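# Load four tins onto both plates of a balance

## Task

Set all four tins onto the balance's two plates so that every one of them remains resting on a plate.

## Robot and tools

Robot: two arms, left_arm and right_arm, each with a 16-motor hand (left hand on left_arm, right hand on right_arm; the left is a mirror image). Calibrated bases in the scene frame: left_arm at (-0.037, +0.367, 0) m, right_arm at (-0.065, -0.481, 0) m, both turned only slightly about z. A camera stand is fixed behind the arms. Loose objects may occasionally get a small push.

Scene frame: origin at table height, halfway between the nominal bases; +x points out over the table, +z up, left_arm sits on the +y side. Image sides do not match arm names. All reported positions (m), quaternions (wxyz) and velocities (m/s, rad/s) are in this frame, and may be off by a few cm, more at long reach.

Hand point axes: +z runs along straight fingers toward the tips, +y leaves the palm face (palm at y = -0.062), +x crosses the palm away from the thumb on the right hand and toward it on the left. A rigid mast near the wrist on the palm side can strike things.

The 48-number row (one row covers both arms, every value in [-1, 1]): left dx, dy, dz, rx, ry, rz; then left hand's 16 motors; left current_limit, speed; then the same 24 for the right arm. Motor order per hand: index_mcp, index_abd, index_pip, index_dip, middle_mcp, middle_abd, middle_pip, middle_dip, ring_mcp, ring_abd, ring_pip, ring_dip, thumb_cmc, thumb_axl, thumb_mcp, thumb_ipl. Results list hand_goal, hand_measured, hand_current_ma and hand_state in that same order.

Pose numbers are offsets, not poses: they are measured along scene axes from the arm's Hand target as it stood when the action or move began. 1.0 equals 0.6 m of translation or 180 degrees; rx, ry, rz form one rotation vector, turning about the Hand target's position. Translation longer than 1.0 may be shortened. Six zeros re-request the current Hand target. Each step the controller limits the commanded pose to 70 mm and 16 degrees from the measured pose.

Hand numbers are absolute goal angles scaled between each hinge's stops; toward -1 bends fingers toward the palm and swings the thumb in front of the palm. Straight values: _mcp +0.75, _abd 0.00, _pip +0.58, _dip +0.70, thumb_cmc +0.71, thumb_axl +0.68, thumb_mcp +0.23, thumb_ipl +0.17. A 0 is a real goal; to keep a hand unchanged, resend its hand_goal, hand_current_limit and hand_speed. current_limit maps -1..+1 to 0..550 mA (start +0.4); speed maps to (speed+1)/2 of 8.5 rad/s (start -0.6). A finger grips only while its goal lies past the object surface. Motors held at 495 mA or more for 5 s shut down for 10 s (overload).

Tools:
- execute_actions(actions, cameras): actions is a list of actions; each action is up to 15 rows of 48 numbers, one per 1/30 s step, the last row held for the remainder. Every row counts from the action's starting Hand target. An empty list returns state plus all camera images and the scene number.
- move(target, speed, blend, blocking, cameras): straight path of each hand point toward a 48-number row (or a list of up to 15 rows, all offsets counted from the same starting Hand targets). speed is m/s, 0.002 to 1, default 0.25 (turns up to twice that in rad/s), one value or one per target. blend in m rounds corners; 0 stops at each. Paths run 0.5 to 10 s and avoid nothing. The result adds a move: line (done, off_target, moving, held, fault; limits=paced or held). done means within 3 mm and 2 degrees at rest, not that contact happened.
- wait(seconds 0 to 10): run time while holding commands.
- stop: brakes a running move.
- zoom_image(camera, region [x0,y0,x1,y1] pixels, at most 504 by 504): cameras cam_head_left, cam_head_right, cam_high, each 896x504.
- clear_fault(arm): releases a reported torque fault on left_arm or right_arm.
- finished_scene(scene): ends the scene (1 or 2); irreversible, so the tins must already rest steadily on the plates.

Results: Hand target is the last commanded (clipped) pose, from which later offsets count; the hand often settles short of it, and only a new command closes the gap. Joint torques include arm weight and carry noise and offsets. Joint velocities may read within noise.

Faults and limits: contact torque reaching a joint load limit (waist 55.8, shoulder 55.8, elbow 46.5, forearm roll 25.1, wrist pitch 15, wrist roll 16.5 N m; held weight counts) stops the arm until clear_fault. Hand commands sent while an arm is stopped are lost. Motors reaching 80 °C brake the arm for 30 to 60 s; a MOTOR HOT line warns at 65 °C. The clearance check holds commands that bring the arms too close, but fingers can still collide. Avoid paths passing near an arm's own base.

Avoid: dropping tins or releasing them while moving, letting anything fall off the table, fast or deep contacts, striking fixed or heavy objects, presses between the two arms, and long stretched or straining poses. Move slowly near contact, and remember the scene keeps running while you think.

Each tool is called after "Call:" by a JSON object that holds its "api" and its "payload".

## Session

Call:
{"api": "execute_actions", "payload": {"actions": []}}

Scene clock: 0.00 s.
left_arm: end_effector_position=(+0.5533, -0.0891, +0.3924) hand_goal=(+0.754, +0.000, +0.576, +0.696, +0.754, +0.000, +0.576, +0.696, +0.754, +0.000, +0.576, +0.696, +0.714, +0.678, +0.226, +0.168) hand_measured=(+0.754, +0.000, +0.576, +0.696, +0.754, +0.000, +0.576, +0.696, +0.754, +0.000, +0.576, +0.696, +0.714, +0.678, +0.226, +0.168) hand_current_ma=(+0, +0, +0, +0, +0, +0, +0, +0, +0, +0, +0, +0, +0, +0, +0, +0) hand_state=(goal, goal, goal, goal, goal, goal, goal, goal, goal, goal, goal, goal, goal, goal, goal, goal) hand_current_limit=0.40 hand_speed=-0.60 end_effector_quat_wxyz=(+0.299, +0.693, +0.277, +0.595) | right_arm: end_effector_position=(+0.3651, -0.5944, +0.2024) hand_goal=(+0.754, +0.000, +0.576, +0.696, +0.754, +0.000, +0.576, +0.696, +0.754, +0.000, +0.576, +0.696, +0.714, +0.678, +0.226, +0.168) hand_measured=(+0.754, +0.000, +0.576, +0.696, +0.754, +0.000, +0.576, +0.696, +0.754, +0.000, +0.576, +0.696, +0.714, +0.678, +0.226, +0.168) hand_current_ma=(+0, +0, +0, +0, +0, +0, +0, +0, +0, +0, +0, +0, +0, +0, +0, +0) hand_state=(goal, goal, goal, goal, goal, goal, goal, goal, goal, goal, goal, goal, goal, goal, goal, goal) hand_current_limit=0.40 hand_speed=-0.60 end_effector_quat_wxyz=(-0.452, -0.097, +0.884, +0.072)
Joint positions: left_arm=[-0.786 -0.654 -1.053 2.327 -1.17 -0.557] | right_arm=[-0.309 -0.855 -1.389 -0.233 -1.469 -0.413]
Joint velocities: within noise
Joint torques (N m): no reading
Hand target: left_arm +0.5533, -0.0891, +0.3924; +0.299, +0.693, +0.277, +0.595 | right_arm +0.3651, -0.5944, +0.2024; -0.452, -0.097, +0.884, +0.072

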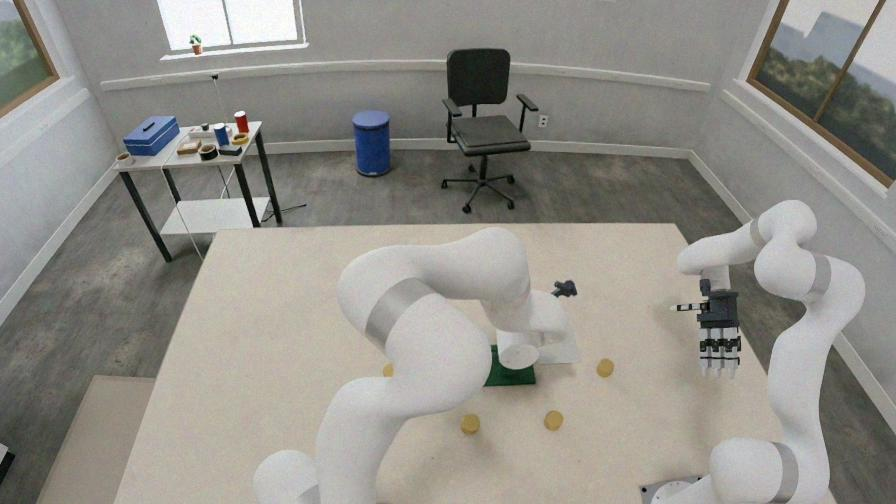

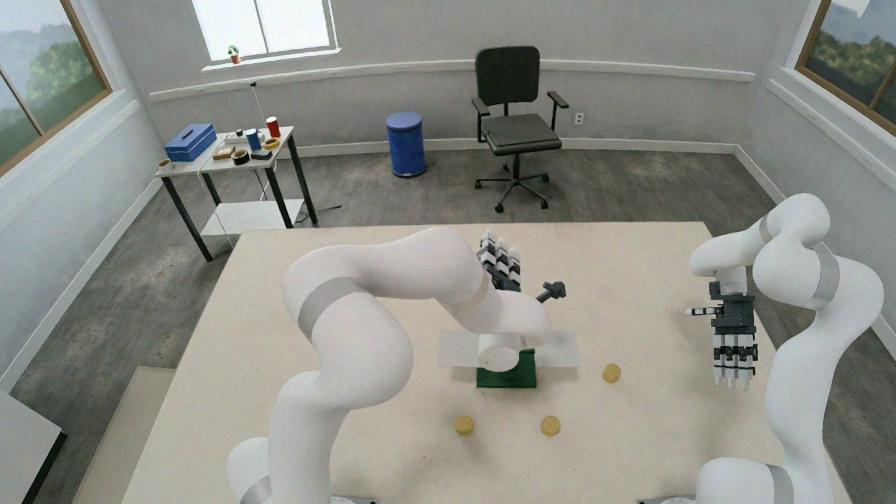

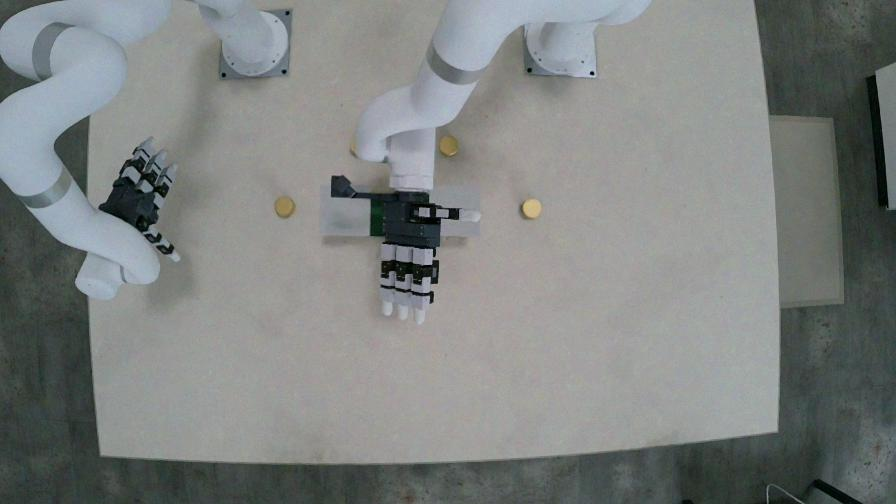

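Call:
{"api": "zoom_image", "payload": {"camera": "cam_high", "region": [260, 110, 560, 280]}}

Call:
{"api": "zoom_image", "payload": {"camera": "cam_head_right", "region": [400, 300, 680, 460]}}

Scaled by 1.680.

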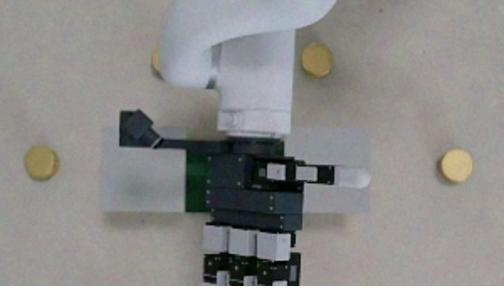

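Scaled by 1.800.

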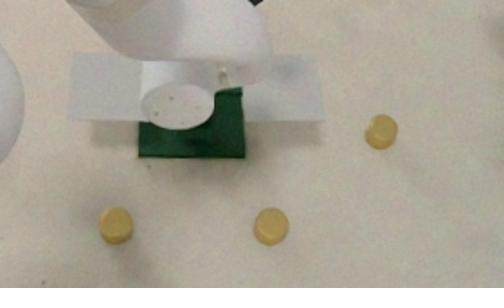

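Call:
{"api": "move", "payload": {"target": [-0.2555, 0.7318, 0.0127, 0.7476, 0.0023, -0.1636, 0.754, 0, 0.576, 0.696, 0.754, 0, 0.576, 0.696, 0.754, 0, 0.576, 0.696, 0.714, 0.678, 0.226, 0.168, 0.4, -0.6, 0, 0, 0, 0, 0, 0, 0.754, 0, 0.576, 0.696, 0.754, 0, 0.576, 0.696, 0.754, 0, 0.576, 0.696, 0.714, 0.678, 0.226, 0.168, 0.4, -0.6], "cameras": ["all"]}}

Scene clock: 58.27 s.
left_arm: end_effector_position=(+0.4000, +0.3501, +0.4000) hand_goal=(+0.754, +0.000, +0.576, +0.696, +0.754, +0.000, +0.576, +0.696, +0.754, +0.000, +0.576, +0.696, +0.714, +0.678, +0.226, +0.168) hand_measured=(+0.746, -0.002, +0.576, +0.696, +0.746, -0.002, +0.576, +0.696, +0.746, -0.002, +0.576, +0.696, +0.706, +0.678, +0.226, +0.168) hand_current_ma=(-4, +0, +0, +0, -4, +0, +0, +0, -4, +0, +0, +0, -4, +0, +0, +0) hand_state=(goal, goal, goal, goal, goal, goal, goal, goal, goal, goal, goal, goal, goal, goal, goal, goal) hand_current_limit=0.40 hand_speed=-0.60 end_effector_quat_wxyz=(-0.406, +0.579, -0.579, +0.405) | right_arm: end_effector_position=(+0.3651, -0.5944, +0.2024) hand_goal=(+0.754, +0.000, +0.576, +0.696, +0.754, +0.000, +0.576, +0.696, +0.754, +0.000, +0.576, +0.696, +0.714, +0.678, +0.226, +0.168) hand_measured=(+0.754, +0.000, +0.576, +0.696, +0.754, +0.000, +0.576, +0.696, +0.754, +0.000, +0.576, +0.696, +0.714, +0.678, +0.226, +0.168) hand_current_ma=(+0, +0, +0, +0, +0, +0, +0, +0, +0, +0, +0, +0, +0, +0, +0, +0) hand_state=(goal, goal, goal, goal, goal, goal, goal, goal, goal, goal, goal, goal, goal, goal, goal, goal) hand_current_limit=0.40 hand_speed=-0.60 end_effector_quat_wxyz=(-0.452, -0.097, +0.884, +0.072)
Joint positions: left_arm=[0.061 0.427 -0.434 3.197 -0.362 1.528] | right_arm=[-0.309 -0.855 -1.389 -0.233 -1.469 -0.413]
Joint torques (N m): left_arm=[-4.31 18.74 -22.75 -2.05 0.24 0.96] | right_arm=[-0.07 48.9 -14.74 0.35 -1.86 -0.24]
Hand target: left_arm +0.4000, +0.3500, +0.4001; -0.406, +0.579, -0.579, +0.405 | right_arm +0.3651, -0.5944, +0.2024; -0.452, -0.097, +0.884, +0.072
Off the commanded pose: left_arm 0.000 m, 0 deg | right_arm 0.000 m, 0 deg.
move: done

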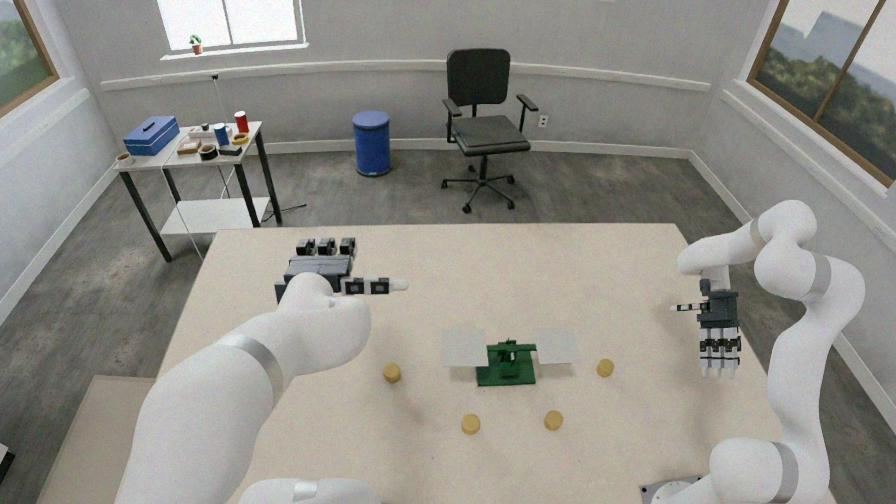

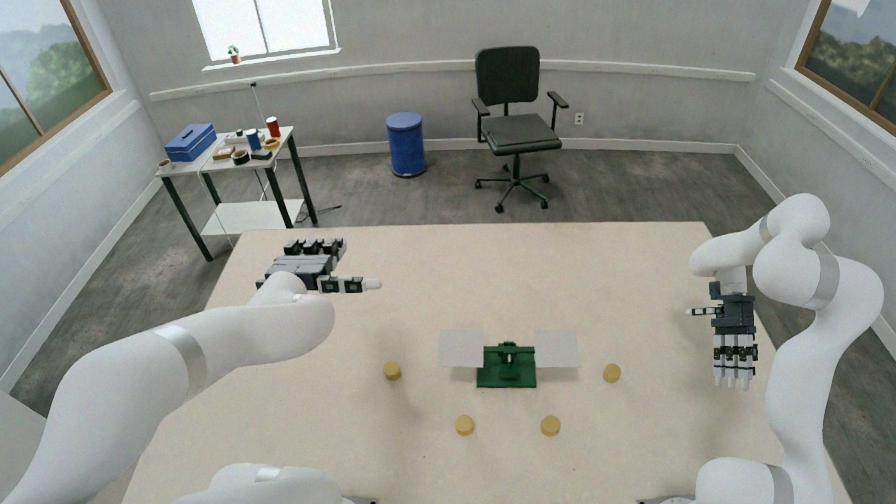

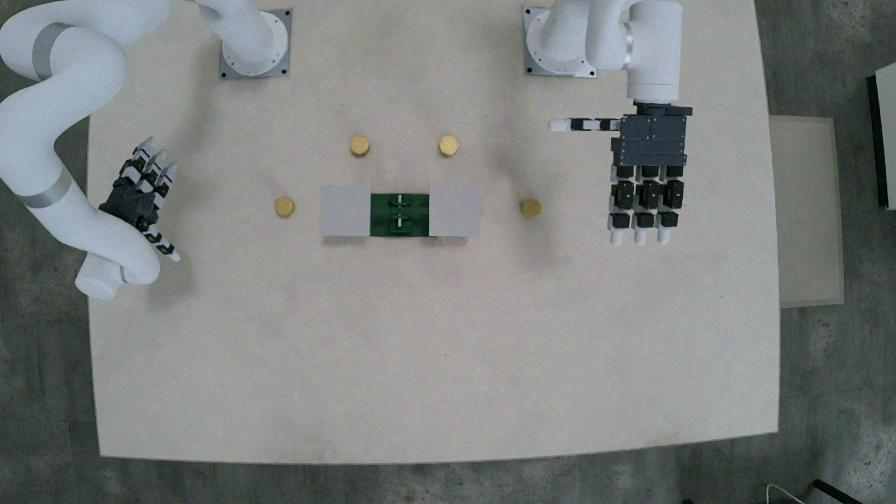

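Call:
{"api": "zoom_image", "payload": {"camera": "cam_high", "region": [300, 120, 500, 250]}}

Call:
{"api": "zoom_image", "payload": {"camera": "cam_head_left", "region": [430, 310, 600, 410]}}

Call:
{"api": "zoom_image", "payload": {"camera": "cam_head_right", "region": [420, 310, 590, 410]}}

Scaled by 2.520.

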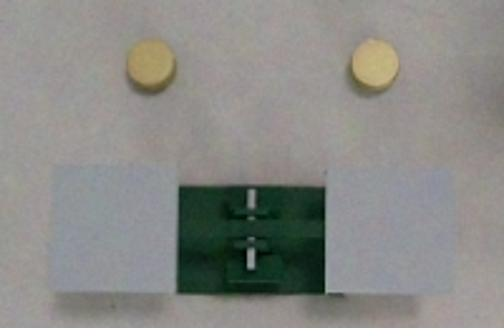

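Scaled by 2.965.

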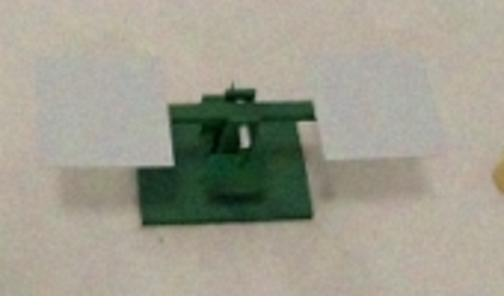

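Scaled by 2.965.

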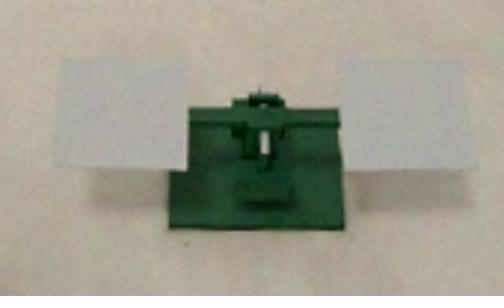

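Call:
{"api": "zoom_image", "payload": {"camera": "cam_head_left", "region": [440, 390, 500, 450]}}

Call:
{"api": "zoom_image", "payload": {"camera": "cam_high", "region": [500, 180, 560, 240]}}

Call:
{"api": "zoom_image", "payload": {"camera": "cam_high", "region": [330, 120, 390, 180]}}

Scaled by 8.400.

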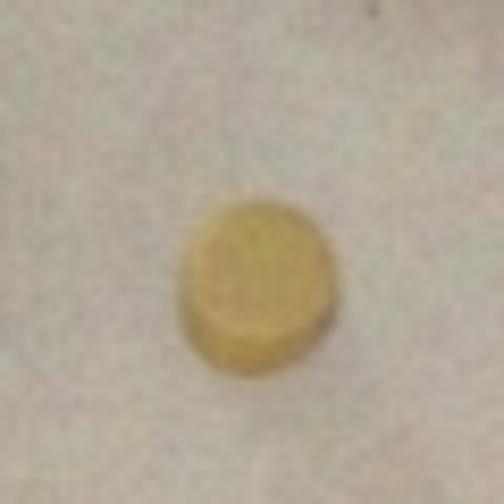

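Scaled by 8.400.

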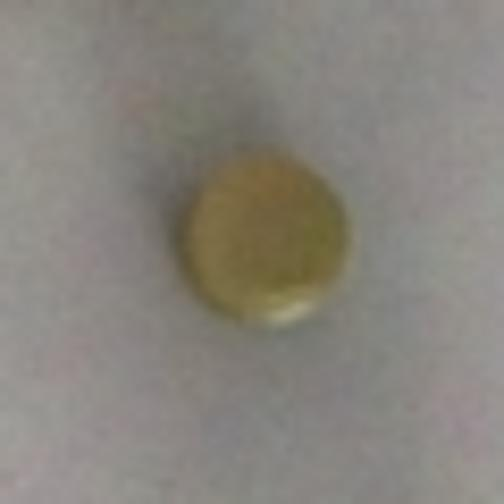

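Scaled by 8.400.

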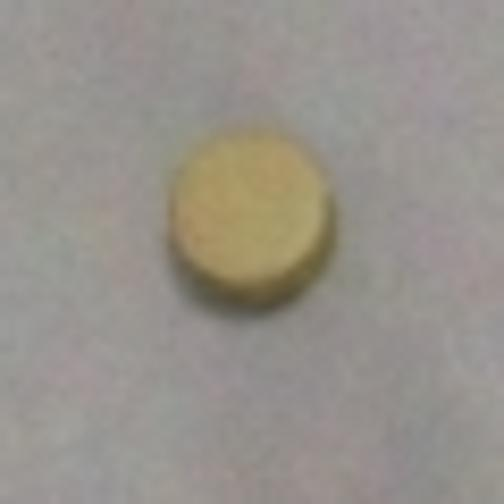

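Call:
{"api": "move", "payload": {"target": [0.063, -0.118, -0.417, 0, 0, 0, 0.479, 0, -0.124, 0.217, 0.479, 0, -0.124, 0.217, 0.9, 0, 0.576, 0.696, -0.657, 0.678, 0.226, 0.168, 0.4, -0.6, 0, 0, 0, 0, 0, 0, 0.754, 0, 0.576, 0.696, 0.754, 0, 0.576, 0.696, 0.754, 0, 0.576, 0.696, 0.714, 0.678, 0.226, 0.168, 0.4, -0.6], "cameras": ["all"]}}

Scene clock: 104.93 s.
left_arm: end_effector_position=(+0.4378, +0.2792, +0.1499) hand_goal=(+0.480, +0.000, -0.124, +0.218, +0.480, +0.000, -0.124, +0.218, +0.900, +0.000, +0.576, +0.696, -0.656, +0.678, +0.226, +0.168) hand_measured=(+0.474, -0.002, -0.122, +0.222, +0.474, -0.002, -0.122, +0.222, +0.878, -0.002, +0.576, +0.696, -0.652, +0.678, +0.226, +0.168) hand_current_ma=(-2, +0, +1, +1, -2, +0, +1, +1, -22, +0, +0, +0, +1, +0, +0, +0) hand_state=(goal, goal, goal, goal, goal, goal, goal, goal, blocked, goal, goal, goal, goal, goal, goal, goal) hand_current_limit=0.40 hand_speed=-0.60 end_effector_quat_wxyz=(-0.406, +0.579, -0.579, +0.405) | right_arm: end_effector_position=(+0.3651, -0.5944, +0.2024) hand_goal=(+0.754, +0.000, +0.576, +0.696, +0.754, +0.000, +0.576, +0.696, +0.754, +0.000, +0.576, +0.696, +0.714, +0.678, +0.226, +0.168) hand_measured=(+0.754, +0.000, +0.576, +0.696, +0.754, +0.000, +0.576, +0.696, +0.754, +0.000, +0.576, +0.696, +0.714, +0.678, +0.226, +0.168) hand_current_ma=(+0, +0, +0, +0, +0, +0, +0, +0, +0, +0, +0, +0, +0, +0, +0, +0) hand_state=(goal, goal, goal, goal, goal, goal, goal, goal, goal, goal, goal, goal, goal, goal, goal, goal) hand_current_limit=0.40 hand_speed=-0.60 end_effector_quat_wxyz=(-0.452, -0.097, +0.884, +0.072)
Joint positions: left_arm=[-0.177 -0.375 -0.402 2.923 -1.196 1.579] | right_arm=[-0.309 -0.855 -1.389 -0.233 -1.469 -0.413]
Joint torques (N m): left_arm=[-7.15 8.82 -23.29 -2.83 -2.65 -1.16] | right_arm=[0.37 50.35 -15.08 0.54 -1.79 -0.2]
Hand target: left_arm +0.4378, +0.2792, +0.1499; -0.406, +0.579, -0.579, +0.405 | right_arm +0.3651, -0.5944, +0.2024; -0.452, -0.097, +0.884, +0.072
Off the commanded pose: left_arm 0.000 m, 0 deg | right_arm 0.000 m, 0 deg.
move: done

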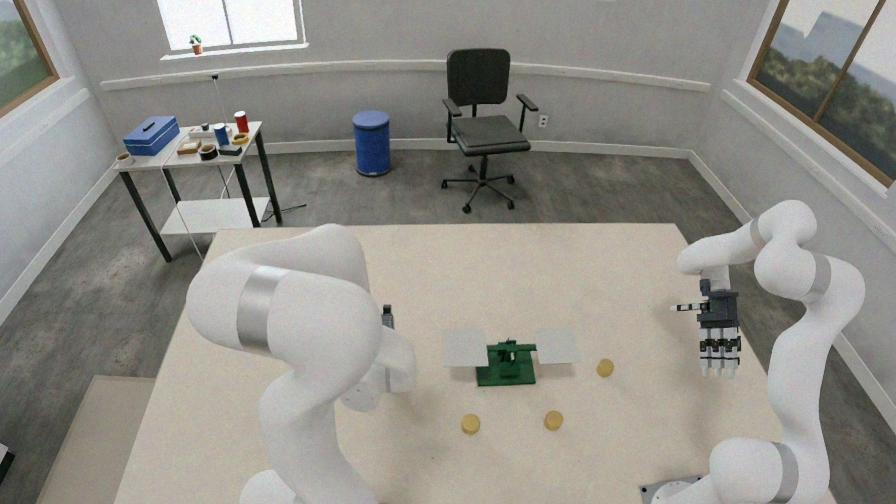

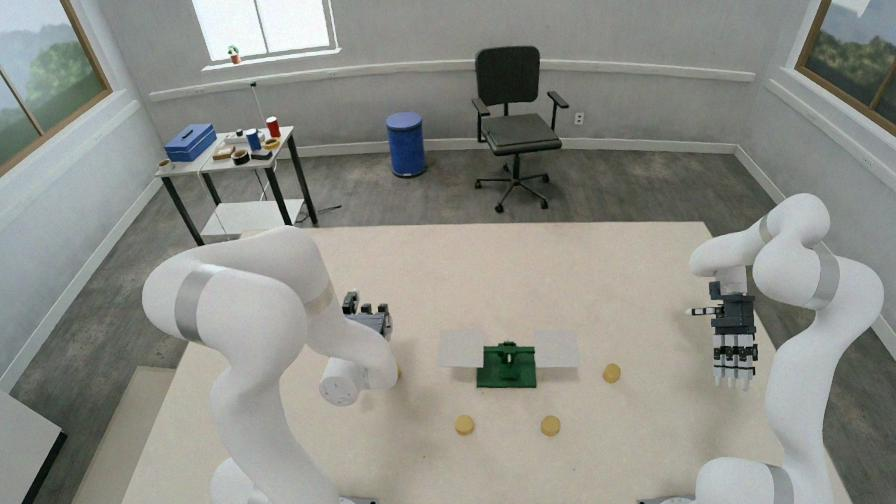

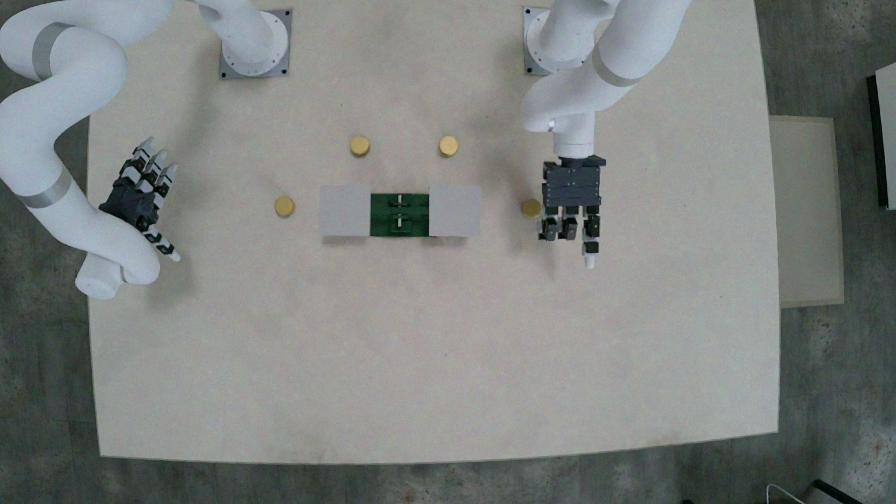

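Call:
{"api": "zoom_image", "payload": {"camera": "cam_high", "region": [510, 140, 630, 280]}}

Call:
{"api": "zoom_image", "payload": {"camera": "cam_high", "region": [200, 0, 620, 100]}}

Scaled by 3.600.

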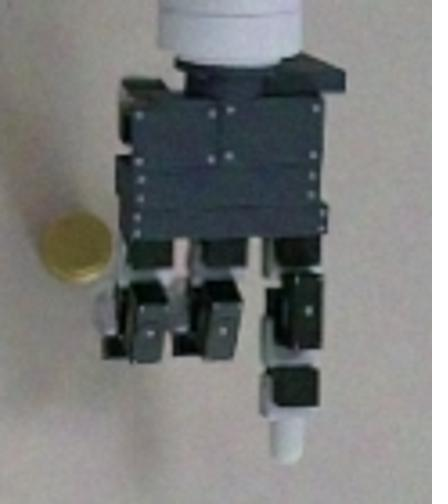

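Scaled by 1.200.

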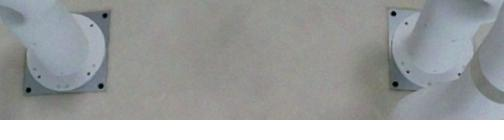

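Call:
{"api": "move", "payload": {"target": [[0.0387, -0.0537, 0, 0, 0, 0, 0.479, 0, -0.124, 0.217, 0.479, 0, -0.124, 0.217, 0.85, 0, 0.576, 0.696, -0.657, 0.678, 0.226, 0.168, 0.4, -0.6, 0, 0, 0, 0, 0, 0, 0.754, 0, 0.576, 0.696, 0.754, 0, 0.576, 0.696, 0.754, 0, 0.576, 0.696, 0.714, 0.678, 0.226, 0.168, 0.4, -0.6], [0.0387, -0.0537, -0.15, 0, 0, 0, 0.479, 0, -0.124, 0.217, 0.479, 0, -0.124, 0.217, 0.85, 0, 0.576, 0.696, -0.657, 0.678, 0.226, 0.168, 0.4, -0.6, 0, 0, 0, 0, 0, 0, 0.754, 0, 0.576, 0.696, 0.754, 0, 0.576, 0.696, 0.754, 0, 0.576, 0.696, 0.714, 0.678, 0.226, 0.168, 0.4, -0.6]], "speed": [0.15, 0.1], "cameras": ["all"]}}

Scene clock: 135.70 s.
left_arm: end_effector_position=(+0.4610, +0.2469, +0.0599) hand_goal=(+0.480, +0.000, -0.124, +0.218, +0.480, +0.000, -0.124, +0.218, +0.850, +0.000, +0.576, +0.696, -0.656, +0.678, +0.226, +0.168) hand_measured=(+0.474, -0.002, -0.122, +0.222, +0.474, -0.002, -0.122, +0.222, +0.842, -0.002, +0.576, +0.696, -0.652, +0.678, +0.226, +0.168) hand_current_ma=(-2, +0, +1, +1, -2, +0, +1, +1, -5, +0, +0, +0, +1, +0, +0, +0) hand_state=(goal, goal, goal, goal, goal, goal, goal, goal, goal, goal, goal, goal, goal, goal, goal, goal) hand_current_limit=0.40 hand_speed=-0.60 end_effector_quat_wxyz=(-0.406, +0.579, -0.579, +0.405) | right_arm: end_effector_position=(+0.3651, -0.5944, +0.2024) hand_goal=(+0.754, +0.000, +0.576, +0.696, +0.754, +0.000, +0.576, +0.696, +0.754, +0.000, +0.576, +0.696, +0.714, +0.678, +0.226, +0.168) hand_measured=(+0.754, +0.000, +0.576, +0.696, +0.754, +0.000, +0.576, +0.696, +0.754, +0.000, +0.576, +0.696, +0.714, +0.678, +0.226, +0.168) hand_current_ma=(+0, +0, +0, +0, +0, +0, +0, +0, +0, +0, +0, +0, +0, +0, +0, +0) hand_state=(goal, goal, goal, goal, goal, goal, goal, goal, goal, goal, goal, goal, goal, goal, goal, goal) hand_current_limit=0.40 hand_speed=-0.60 end_effector_quat_wxyz=(-0.452, -0.097, +0.884, +0.072)
Joint positions: left_arm=[-0.256 -0.711 -0.552 2.858 -1.375 1.525] | right_arm=[-0.309 -0.855 -1.389 -0.233 -1.469 -0.413]
Joint torques (N m): left_arm=[-0.45 14.77 -18.08 2.83 -2.55 -0.93] | right_arm=[0.76 49.34 -15.59 0.41 -1.84 -0.26]
Hand target: left_arm +0.4610, +0.2470, +0.0599; -0.406, +0.579, -0.579, +0.405 | right_arm +0.3651, -0.5944, +0.2024; -0.452, -0.097, +0.884, +0.072
Off the commanded pose: left_arm 0.000 m, 0 deg | right_arm 0.000 m, 0 deg.
move: done

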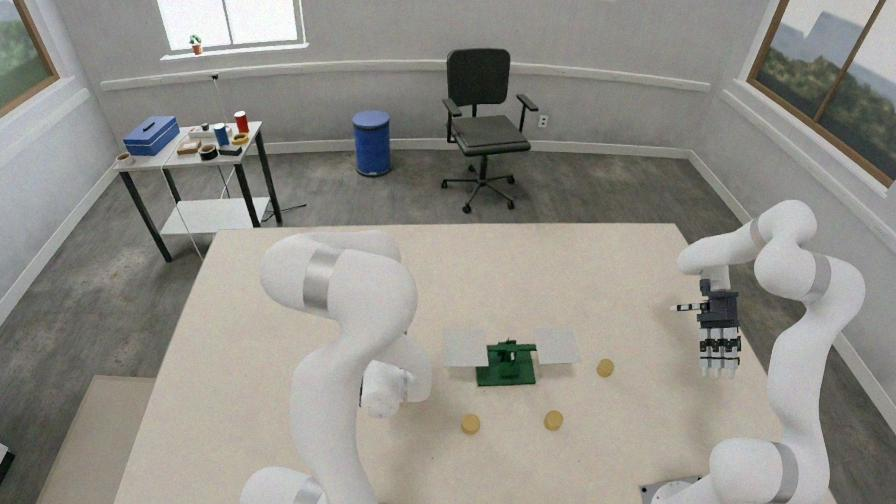

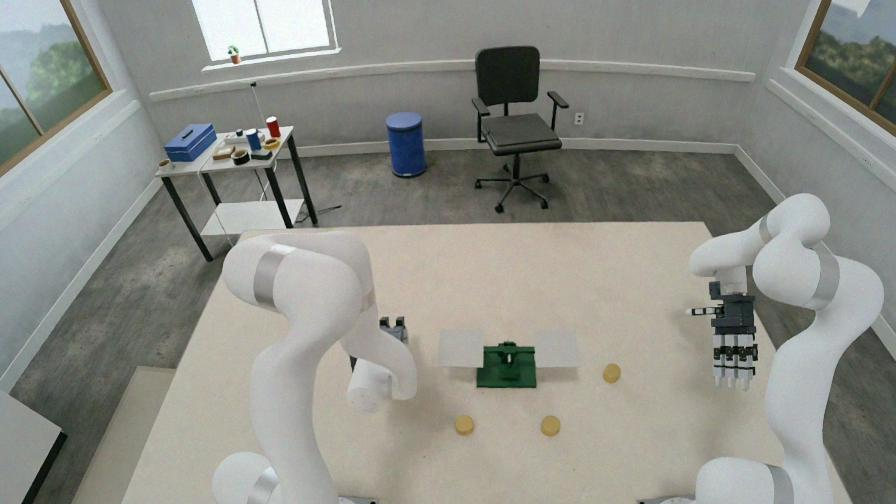

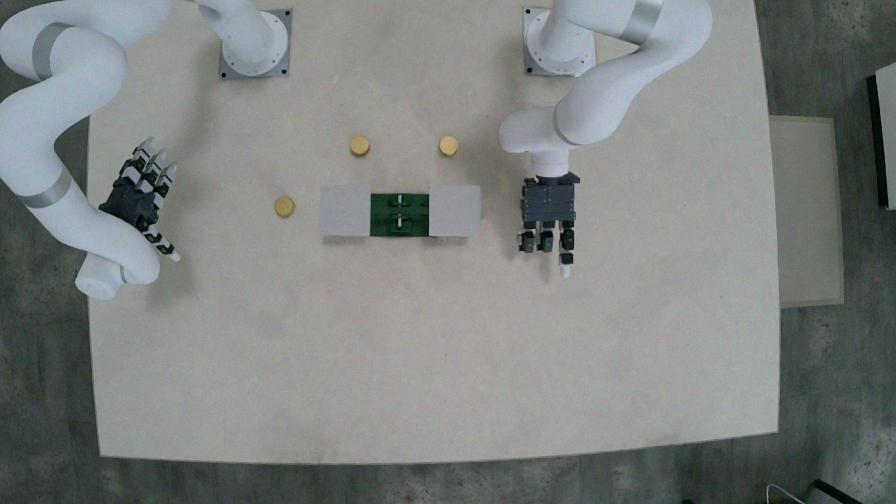

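Call:
{"api": "zoom_image", "payload": {"camera": "cam_high", "region": [500, 160, 600, 290]}}

Call:
{"api": "zoom_image", "payload": {"camera": "cam_head_right", "region": [340, 300, 440, 420]}}

Scaled by 3.877.

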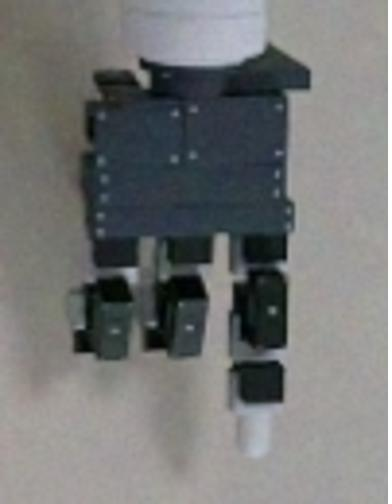

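Scaled by 4.200.

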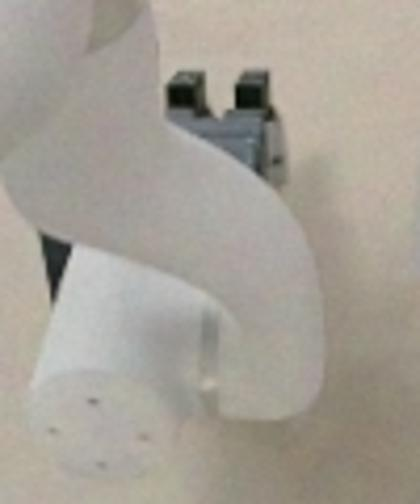

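Call:
{"api": "move", "payload": {"target": [[0, 0, -0.025, 0, 0, 0, 0.479, 0, -0.124, 0.217, 0.479, 0, -0.124, 0.217, 0.85, 0, 0.576, 0.696, -0.657, 0.678, 0.226, 0.168, 0.4, -0.6, 0, 0, 0, 0, 0, 0, 0.754, 0, 0.576, 0.696, 0.754, 0, 0.576, 0.696, 0.754, 0, 0.576, 0.696, 0.714, 0.678, 0.226, 0.168, 0.4, -0.6]], "speed": 0.05}}

Call:
{"api": "move", "payload": {"target": [[0, 0, -0.006, 0, 0, 0, 0.479, 0, -0.124, 0.217, 0.479, 0, -0.124, 0.217, 0.85, 0, 0.576, 0.696, -0.657, 0.678, 0.226, 0.168, 0.4, -0.6, 0, 0, 0, 0, 0, 0, 0.754, 0, 0.576, 0.696, 0.754, 0, 0.576, 0.696, 0.754, 0, 0.576, 0.696, 0.714, 0.678, 0.226, 0.168, 0.4, -0.6]], "speed": 0.02}}

Scene clock: 144.80 s.
left_arm: end_effector_position=(+0.4610, +0.2470, +0.0449) hand_goal=(+0.480, +0.000, -0.124, +0.218, +0.480, +0.000, -0.124, +0.218, +0.850, +0.000, +0.576, +0.696, -0.656, +0.678, +0.226, +0.168) hand_measured=(+0.474, -0.002, -0.122, +0.222, +0.474, -0.002, -0.122, +0.222, +0.842, -0.002, +0.576, +0.696, -0.652, +0.678, +0.226, +0.168) hand_current_ma=(-2, +0, +1, +1, -2, +0, +1, +1, -5, +0, +0, +0, +1, +0, +0, +0) hand_state=(goal, goal, goal, goal, goal, goal, goal, goal, goal, goal, goal, goal, goal, goal, goal, goal) hand_current_limit=0.40 hand_speed=-0.60 end_effector_quat_wxyz=(-0.406, +0.579, -0.579, +0.405) | right_arm: end_effector_position=(+0.3651, -0.5944, +0.2024) hand_goal=(+0.754, +0.000, +0.576, +0.696, +0.754, +0.000, +0.576, +0.696, +0.754, +0.000, +0.576, +0.696, +0.714, +0.678, +0.226, +0.168) hand_measured=(+0.754, +0.000, +0.576, +0.696, +0.754, +0.000, +0.576, +0.696, +0.754, +0.000, +0.576, +0.696, +0.714, +0.678, +0.226, +0.168) hand_current_ma=(+0, +0, +0, +0, +0, +0, +0, +0, +0, +0, +0, +0, +0, +0, +0, +0) hand_state=(goal, goal, goal, goal, goal, goal, goal, goal, goal, goal, goal, goal, goal, goal, goal, goal) hand_current_limit=0.40 hand_speed=-0.60 end_effector_quat_wxyz=(-0.452, -0.097, +0.884, +0.072)
Joint positions: left_arm=[-0.256 -0.76 -0.569 2.86 -1.406 1.516] | right_arm=[-0.309 -0.855 -1.389 -0.233 -1.469 -0.413]
Joint torques (N m): left_arm=[3.97 17.01 -16.47 2.66 -2.65 -1.13] | right_arm=[-0.39 48.72 -15.98 1.03 -1.9 -0.22]
Hand target: left_arm +0.4610, +0.2470, +0.0449; -0.406, +0.579, -0.579, +0.405 | right_arm +0.3651, -0.5944, +0.2024; -0.452, -0.097, +0.884, +0.072
Off the commanded pose: left_arm 0.000 m, 0 deg | right_arm 0.000 m, 0 deg.
move: done

Scene clock: 145.50 s.
left_arm: end_effector_position=(+0.4610, +0.2470, +0.0413) hand_goal=(+0.480, +0.000, -0.124, +0.218, +0.480, +0.000, -0.124, +0.218, +0.850, +0.000, +0.576, +0.696, -0.656, +0.678, +0.226, +0.168) hand_measured=(+0.474, -0.002, -0.122, +0.222, +0.474, -0.002, -0.122, +0.222, +0.842, -0.002, +0.576, +0.696, -0.652, +0.678, +0.226, +0.168) hand_current_ma=(-2, +0, +1, +1, -2, +0, +1, +1, -5, +0, +0, +0, +1, +0, +0, +0) hand_state=(goal, goal, goal, goal, goal, goal, goal, goal, goal, goal, goal, goal, goal, goal, goal, goal) hand_current_limit=0.40 hand_speed=-0.60 end_effector_quat_wxyz=(-0.406, +0.579, -0.579, +0.405) | right_arm: end_effector_position=(+0.3651, -0.5944, +0.2024) hand_goal=(+0.754, +0.000, +0.576, +0.696, +0.754, +0.000, +0.576, +0.696, +0.754, +0.000, +0.576, +0.696, +0.714, +0.678, +0.226, +0.168) hand_measured=(+0.754, +0.000, +0.576, +0.696, +0.754, +0.000, +0.576, +0.696, +0.754, +0.000, +0.576, +0.696, +0.714, +0.678, +0.226, +0.168) hand_current_ma=(+0, +0, +0, +0, +0, +0, +0, +0, +0, +0, +0, +0, +0, +0, +0, +0) hand_state=(goal, goal, goal, goal, goal, goal, goal, goal, goal, goal, goal, goal, goal, goal, goal, goal) hand_current_limit=0.40 hand_speed=-0.60 end_effector_quat_wxyz=(-0.452, -0.097, +0.884, +0.072)
Joint positions: left_arm=[-0.256 -0.772 -0.573 2.86 -1.413 1.514] | right_arm=[-0.309 -0.855 -1.389 -0.233 -1.469 -0.413]
Joint torques (N m): left_arm=[5.5 15.71 -16.92 2.72 -2.78 -1.13] | right_arm=[-0.1 50.11 -15.4 0.84 -1.86 -0.24]
Hand target: left_arm +0.4610, +0.2470, +0.0413; -0.406, +0.579, -0.579, +0.405 | right_arm +0.3651, -0.5944, +0.2024; -0.452, -0.097, +0.884, +0.072
Off the commanded pose: left_arm 0.000 m, 0 deg | right_arm 0.000 m, 0 deg.
move: done

Call:
{"api": "move", "payload": {"target": [[0, 0, -0.005, 0, 0, 0, 0.479, 0, -0.124, 0.217, 0.479, 0, -0.124, 0.217, 0.85, 0, 0.576, 0.696, -0.657, 0.678, 0.226, 0.168, 0.4, -0.6, 0, 0, 0, 0, 0, 0, 0.754, 0, 0.576, 0.696, 0.754, 0, 0.576, 0.696, 0.754, 0, 0.576, 0.696, 0.714, 0.678, 0.226, 0.168, 0.4, -0.6]], "speed": 0.02}}

Call:
{"api": "move", "payload": {"target": [[0, 0, 0, 0, 0, 0, 0.25, 0, -0.124, 0.217, 0.25, 0, -0.124, 0.217, 0.85, 0, 0.576, 0.696, -0.657, 0.678, 0.08, 0.168, 0, -0.85, 0, 0, 0, 0, 0, 0, 0.754, 0, 0.576, 0.696, 0.754, 0, 0.576, 0.696, 0.754, 0, 0.576, 0.696, 0.714, 0.678, 0.226, 0.168, 0.4, -0.6]], "speed": 0.02, "cameras": ["cam_high"]}}

Scene clock: 150.43 s.
left_arm: end_effector_position=(+0.4610, +0.2470, +0.0383) hand_goal=(+0.480, +0.000, -0.124, +0.218, +0.480, +0.000, -0.124, +0.218, +0.850, +0.000, +0.576, +0.696, -0.656, +0.678, +0.226, +0.168) hand_measured=(+0.474, -0.002, -0.122, +0.222, +0.474, -0.002, -0.122, +0.222, +0.842, -0.002, +0.576, +0.696, -0.652, +0.678, +0.226, +0.168) hand_current_ma=(-2, +0, +1, +1, -2, +0, +1, +1, -5, +0, +0, +0, +1, +0, +0, +0) hand_state=(goal, goal, goal, goal, goal, goal, goal, goal, goal, goal, goal, goal, goal, goal, goal, goal) hand_current_limit=0.40 hand_speed=-0.60 end_effector_quat_wxyz=(-0.406, +0.579, -0.579, +0.405) | right_arm: end_effector_position=(+0.3651, -0.5944, +0.2024) hand_goal=(+0.754, +0.000, +0.576, +0.696, +0.754, +0.000, +0.576, +0.696, +0.754, +0.000, +0.576, +0.696, +0.714, +0.678, +0.226, +0.168) hand_measured=(+0.754, +0.000, +0.576, +0.696, +0.754, +0.000, +0.576, +0.696, +0.754, +0.000, +0.576, +0.696, +0.714, +0.678, +0.226, +0.168) hand_current_ma=(+0, +0, +0, +0, +0, +0, +0, +0, +0, +0, +0, +0, +0, +0, +0, +0) hand_state=(goal, goal, goal, goal, goal, goal, goal, goal, goal, goal, goal, goal, goal, goal, goal, goal) hand_current_limit=0.40 hand_speed=-0.60 end_effector_quat_wxyz=(-0.452, -0.097, +0.884, +0.072)
Joint positions: left_arm=[-0.256 -0.781 -0.577 2.861 -1.418 1.512] | right_arm=[-0.309 -0.855 -1.389 -0.233 -1.469 -0.413]
Joint torques (N m): left_arm=[5.22 16.19 -16.52 2.31 -2.65 -1.11] | right_arm=[-0.68 48.42 -15.48 0.53 -1.86 -0.19]
Hand target: left_arm +0.4610, +0.2470, +0.0383; -0.406, +0.579, -0.579, +0.405 | right_arm +0.3651, -0.5944, +0.2024; -0.452, -0.097, +0.884, +0.072
Off the commanded pose: left_arm 0.000 m, 0 deg | right_arm 0.000 m, 0 deg.
move: done

Scene clock: 151.13 s.
left_arm: end_effector_position=(+0.4610, +0.2470, +0.0383) hand_goal=(+0.250, +0.000, -0.124, +0.218, +0.250, +0.000, -0.124, +0.218, +0.850, +0.000, +0.576, +0.696, -0.656, +0.678, +0.080, +0.168) hand_measured=(+0.248, -0.002, -0.122, +0.222, +0.248, -0.002, -0.122, +0.222, +0.842, -0.002, +0.576, +0.696, -0.652, +0.678, +0.082, +0.168) hand_current_ma=(+0, +0, +1, +1, +0, +0, +1, +1, -5, +0, +0, +0, +1, +0, +0, +0) hand_state=(goal, goal, goal, goal, goal, goal, goal, goal, goal, goal, goal, goal, goal, goal, goal, goal) hand_current_limit=0.00 hand_speed=-0.85 end_effector_quat_wxyz=(-0.406, +0.579, -0.579, +0.405) | right_arm: end_effector_position=(+0.3651, -0.5944, +0.2024) hand_goal=(+0.754, +0.000, +0.576, +0.696, +0.754, +0.000, +0.576, +0.696, +0.754, +0.000, +0.576, +0.696, +0.714, +0.678, +0.226, +0.168) hand_measured=(+0.754, +0.000, +0.576, +0.696, +0.754, +0.000, +0.576, +0.696, +0.754, +0.000, +0.576, +0.696, +0.714, +0.678, +0.226, +0.168) hand_current_ma=(+0, +0, +0, +0, +0, +0, +0, +0, +0, +0, +0, +0, +0, +0, +0, +0) hand_state=(goal, goal, goal, goal, goal, goal, goal, goal, goal, goal, goal, goal, goal, goal, goal, goal) hand_current_limit=0.40 hand_speed=-0.60 end_effector_quat_wxyz=(-0.452, -0.097, +0.884, +0.072)
Joint positions: left_arm=[-0.256 -0.781 -0.577 2.861 -1.418 1.512] | right_arm=[-0.309 -0.855 -1.389 -0.233 -1.469 -0.413]
Joint torques (N m): left_arm=[4.06 16.91 -16.38 2.35 -2.54 -1.11] | right_arm=[0.14 48.85 -15.78 0.6 -1.83 -0.11]
Hand target: left_arm +0.4610, +0.2470, +0.0383; -0.406, +0.579, -0.579, +0.405 | right_arm +0.3651, -0.5944, +0.2024; -0.452, -0.097, +0.884, +0.072
Off the commanded pose: left_arm 0.000 m, 0 deg | right_arm 0.000 m, 0 deg.
move: done
Images, in order (width x height): cam_high 896x504.

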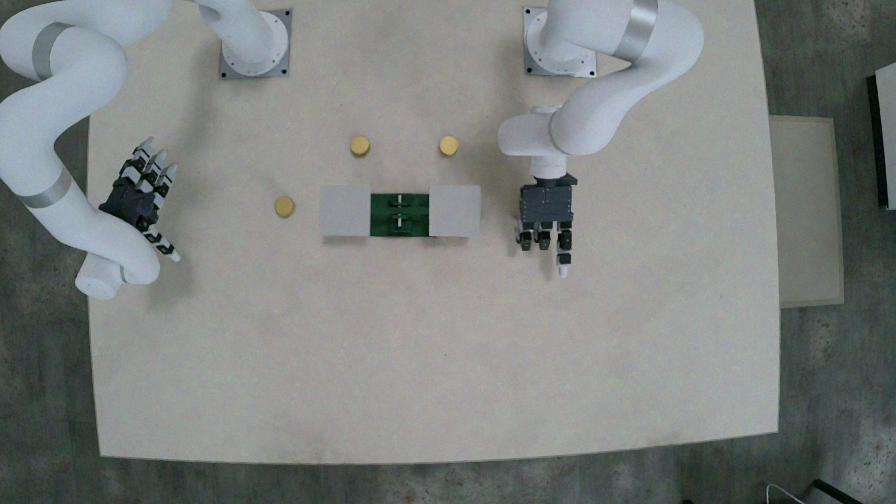

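Call:
{"api": "move", "payload": {"target": [[0, 0, 0, 0, 0, 0, 0.1, 0, -0.124, 0.217, 0.1, 0, -0.124, 0.217, 0.85, 0, 0.576, 0.696, -0.657, 0.678, -0.05, 0.168, 0, -0.85, 0, 0, 0, 0, 0, 0, 0.754, 0, 0.576, 0.696, 0.754, 0, 0.576, 0.696, 0.754, 0, 0.576, 0.696, 0.714, 0.678, 0.226, 0.168, 0.4, -0.6]], "speed": 0.02}}

Call:
{"api": "wait", "payload": {"seconds": 0.5}}

Scene clock: 153.70 s.
left_arm: end_effector_position=(+0.4610, +0.2470, +0.0383) hand_goal=(+0.100, +0.000, -0.124, +0.218, +0.100, +0.000, -0.124, +0.218, +0.850, +0.000, +0.576, +0.696, -0.656, +0.678, -0.050, +0.168) hand_measured=(+0.100, -0.002, -0.122, +0.222, +0.170, -0.004, -0.114, +0.220, +0.842, -0.002, +0.576, +0.696, -0.644, +0.678, +0.006, +0.176) hand_current_ma=(+0, +0, +1, +1, +147, -1, +5, +0, -5, +0, +0, +0, +9, +0, +137, +8) hand_state=(goal, goal, goal, goal, blocked, goal, goal, goal, goal, goal, goal, goal, goal, goal, blocked, goal) hand_current_limit=0.00 hand_speed=-0.85 end_effector_quat_wxyz=(-0.406, +0.579, -0.579, +0.405) | right_arm: end_effector_position=(+0.3651, -0.5944, +0.2024) hand_goal=(+0.754, +0.000, +0.576, +0.696, +0.754, +0.000, +0.576, +0.696, +0.754, +0.000, +0.576, +0.696, +0.714, +0.678, +0.226, +0.168) hand_measured=(+0.754, +0.000, +0.576, +0.696, +0.754, +0.000, +0.576, +0.696, +0.754, +0.000, +0.576, +0.696, +0.714, +0.678, +0.226, +0.168) hand_current_ma=(+0, +0, +0, +0, +0, +0, +0, +0, +0, +0, +0, +0, +0, +0, +0, +0) hand_state=(goal, goal, goal, goal, goal, goal, goal, goal, goal, goal, goal, goal, goal, goal, goal, goal) hand_current_limit=0.40 hand_speed=-0.60 end_effector_quat_wxyz=(-0.452, -0.097, +0.884, +0.072)
Joint positions: left_arm=[-0.256 -0.781 -0.577 2.861 -1.418 1.512] | right_arm=[-0.309 -0.855 -1.389 -0.233 -1.469 -0.413]
Joint torques (N m): left_arm=[4.75 17.01 -14.8 2.67 -2.13 -1.05] | right_arm=[-1.18 49.29 -15.66 0.69 -1.85 -0.22]
Hand target: left_arm +0.4610, +0.2470, +0.0383; -0.406, +0.579, -0.579, +0.405 | right_arm +0.3651, -0.5944, +0.2024; -0.452, -0.097, +0.884, +0.072
Off the commanded pose: left_arm 0.000 m, 0 deg | right_arm 0.000 m, 0 deg.
move: done

Scene clock: 154.20 s.
left_arm: end_effector_position=(+0.4610, +0.2470, +0.0383) hand_goal=(+0.100, +0.000, -0.124, +0.218, +0.100, +0.000, -0.124, +0.218, +0.850, +0.000, +0.576, +0.696, -0.656, +0.678, -0.050, +0.168) hand_measured=(+0.100, -0.002, -0.122, +0.222, +0.170, -0.004, -0.114, +0.220, +0.842, -0.002, +0.576, +0.696, -0.644, +0.678, +0.006, +0.176) hand_current_ma=(+0, +0, +1, +1, +147, -1, +5, +0, -5, +0, +0, +0, +9, +0, +137, +8) hand_state=(goal, goal, goal, goal, blocked, goal, goal, goal, goal, goal, goal, goal, goal, goal, blocked, goal) hand_current_limit=0.00 hand_speed=-0.85 end_effector_quat_wxyz=(-0.406, +0.579, -0.579, +0.405) | right_arm: end_effector_position=(+0.3651, -0.5944, +0.2024) hand_goal=(+0.754, +0.000, +0.576, +0.696, +0.754, +0.000, +0.576, +0.696, +0.754, +0.000, +0.576, +0.696, +0.714, +0.678, +0.226, +0.168) hand_measured=(+0.754, +0.000, +0.576, +0.696, +0.754, +0.000, +0.576, +0.696, +0.754, +0.000, +0.576, +0.696, +0.714, +0.678, +0.226, +0.168) hand_current_ma=(+0, +0, +0, +0, +0, +0, +0, +0, +0, +0, +0, +0, +0, +0, +0, +0) hand_state=(goal, goal, goal, goal, goal, goal, goal, goal, goal, goal, goal, goal, goal, goal, goal, goal) hand_current_limit=0.40 hand_speed=-0.60 end_effector_quat_wxyz=(-0.452, -0.097, +0.884, +0.072)
Joint positions: left_arm=[-0.256 -0.781 -0.577 2.861 -1.418 1.512] | right_arm=[-0.309 -0.855 -1.389 -0.233 -1.469 -0.413]
Joint torques (N m): left_arm=[4.55 18.78 -15.49 2.22 -2.05 -1.07] | right_arm=[0.45 48.54 -15.55 0.7 -1.83 -0.23]
Hand target: left_arm +0.4610, +0.2470, +0.0383; -0.406, +0.579, -0.579, +0.405 | right_arm +0.3651, -0.5944, +0.2024; -0.452, -0.097, +0.884, +0.072
Off the commanded pose: left_arm 0.000 m, 0 deg | right_arm 0.000 m, 0 deg.
wait: 0.50 s; at rest by 0.17 s

Call:
{"api": "move", "payload": {"target": [[0, 0, 0, 0, 0, 0, 0.25, 0, -0.124, 0.217, 0.25, 0, -0.124, 0.217, 0.85, 0, 0.576, 0.696, -0.657, 0.678, 0.08, 0.168, 0, -0.8, 0, 0, 0, 0, 0, 0, 0.754, 0, 0.576, 0.696, 0.754, 0, 0.576, 0.696, 0.754, 0, 0.576, 0.696, 0.714, 0.678, 0.226, 0.168, 0.4, -0.6], [0, 0.01, 0, 0, 0, 0, 0.25, 0, -0.124, 0.217, 0.25, 0, -0.124, 0.217, 0.85, 0, 0.576, 0.696, -0.657, 0.678, 0.08, 0.168, 0, -0.8, 0, 0, 0, 0, 0, 0, 0.754, 0, 0.576, 0.696, 0.754, 0, 0.576, 0.696, 0.754, 0, 0.576, 0.696, 0.714, 0.678, 0.226, 0.168, 0.4, -0.6], [0, 0.01, 0, 0, 0, 0, 0.1, 0, -0.124, 0.217, 0.1, 0, -0.124, 0.217, 0.85, 0, 0.576, 0.696, -0.657, 0.678, -0.05, 0.168, 0, -0.85, 0, 0, 0, 0, 0, 0, 0.754, 0, 0.576, 0.696, 0.754, 0, 0.576, 0.696, 0.754, 0, 0.576, 0.696, 0.714, 0.678, 0.226, 0.168, 0.4, -0.6]], "speed": 0.03}}

Scene clock: 161.67 s.
left_arm: end_effector_position=(+0.4610, +0.2530, +0.0383) hand_goal=(+0.100, +0.000, -0.124, +0.218, +0.100, +0.000, -0.124, +0.218, +0.850, +0.000, +0.576, +0.696, -0.656, +0.678, -0.050, +0.168) hand_measured=(+0.146, +0.000, -0.114, +0.222, +0.146, -0.004, -0.114, +0.220, +0.842, -0.002, +0.576, +0.696, -0.652, +0.678, +0.010, +0.180) hand_current_ma=(+73, +0, +6, +1, +73, -1, +7, +1, -5, +0, +0, +0, +1, +0, +152, +13) hand_state=(blocked, goal, goal, goal, blocked, goal, goal, goal, goal, goal, goal, goal, goal, goal, blocked, goal) hand_current_limit=0.00 hand_speed=-0.85 end_effector_quat_wxyz=(-0.406, +0.579, -0.579, +0.405) | right_arm: end_effector_position=(+0.3651, -0.5944, +0.2024) hand_goal=(+0.754, +0.000, +0.576, +0.696, +0.754, +0.000, +0.576, +0.696, +0.754, +0.000, +0.576, +0.696, +0.714, +0.678, +0.226, +0.168) hand_measured=(+0.754, +0.000, +0.576, +0.696, +0.754, +0.000, +0.576, +0.696, +0.754, +0.000, +0.576, +0.696, +0.714, +0.678, +0.226, +0.168) hand_current_ma=(+0, +0, +0, +0, +0, +0, +0, +0, +0, +0, +0, +0, +0, +0, +0, +0) hand_state=(goal, goal, goal, goal, goal, goal, goal, goal, goal, goal, goal, goal, goal, goal, goal, goal) hand_current_limit=0.40 hand_speed=-0.60 end_effector_quat_wxyz=(-0.452, -0.097, +0.884, +0.072)
Joint positions: left_arm=[-0.239 -0.78 -0.572 2.877 -1.423 1.515] | right_arm=[-0.309 -0.855 -1.389 -0.233 -1.469 -0.413]
Joint torques (N m): left_arm=[4.94 35.41 -2.28 2.67 -2.31 1] | right_arm=[-0.16 50.17 -15.49 0.77 -1.97 -0.31]
Hand target: left_arm +0.4610, +0.2530, +0.0383; -0.406, +0.579, -0.579, +0.405 | right_arm +0.3651, -0.5944, +0.2024; -0.452, -0.097, +0.884, +0.072
Off the commanded pose: left_arm 0.000 m, 0 deg | right_arm 0.000 m, 0 deg.
move: done


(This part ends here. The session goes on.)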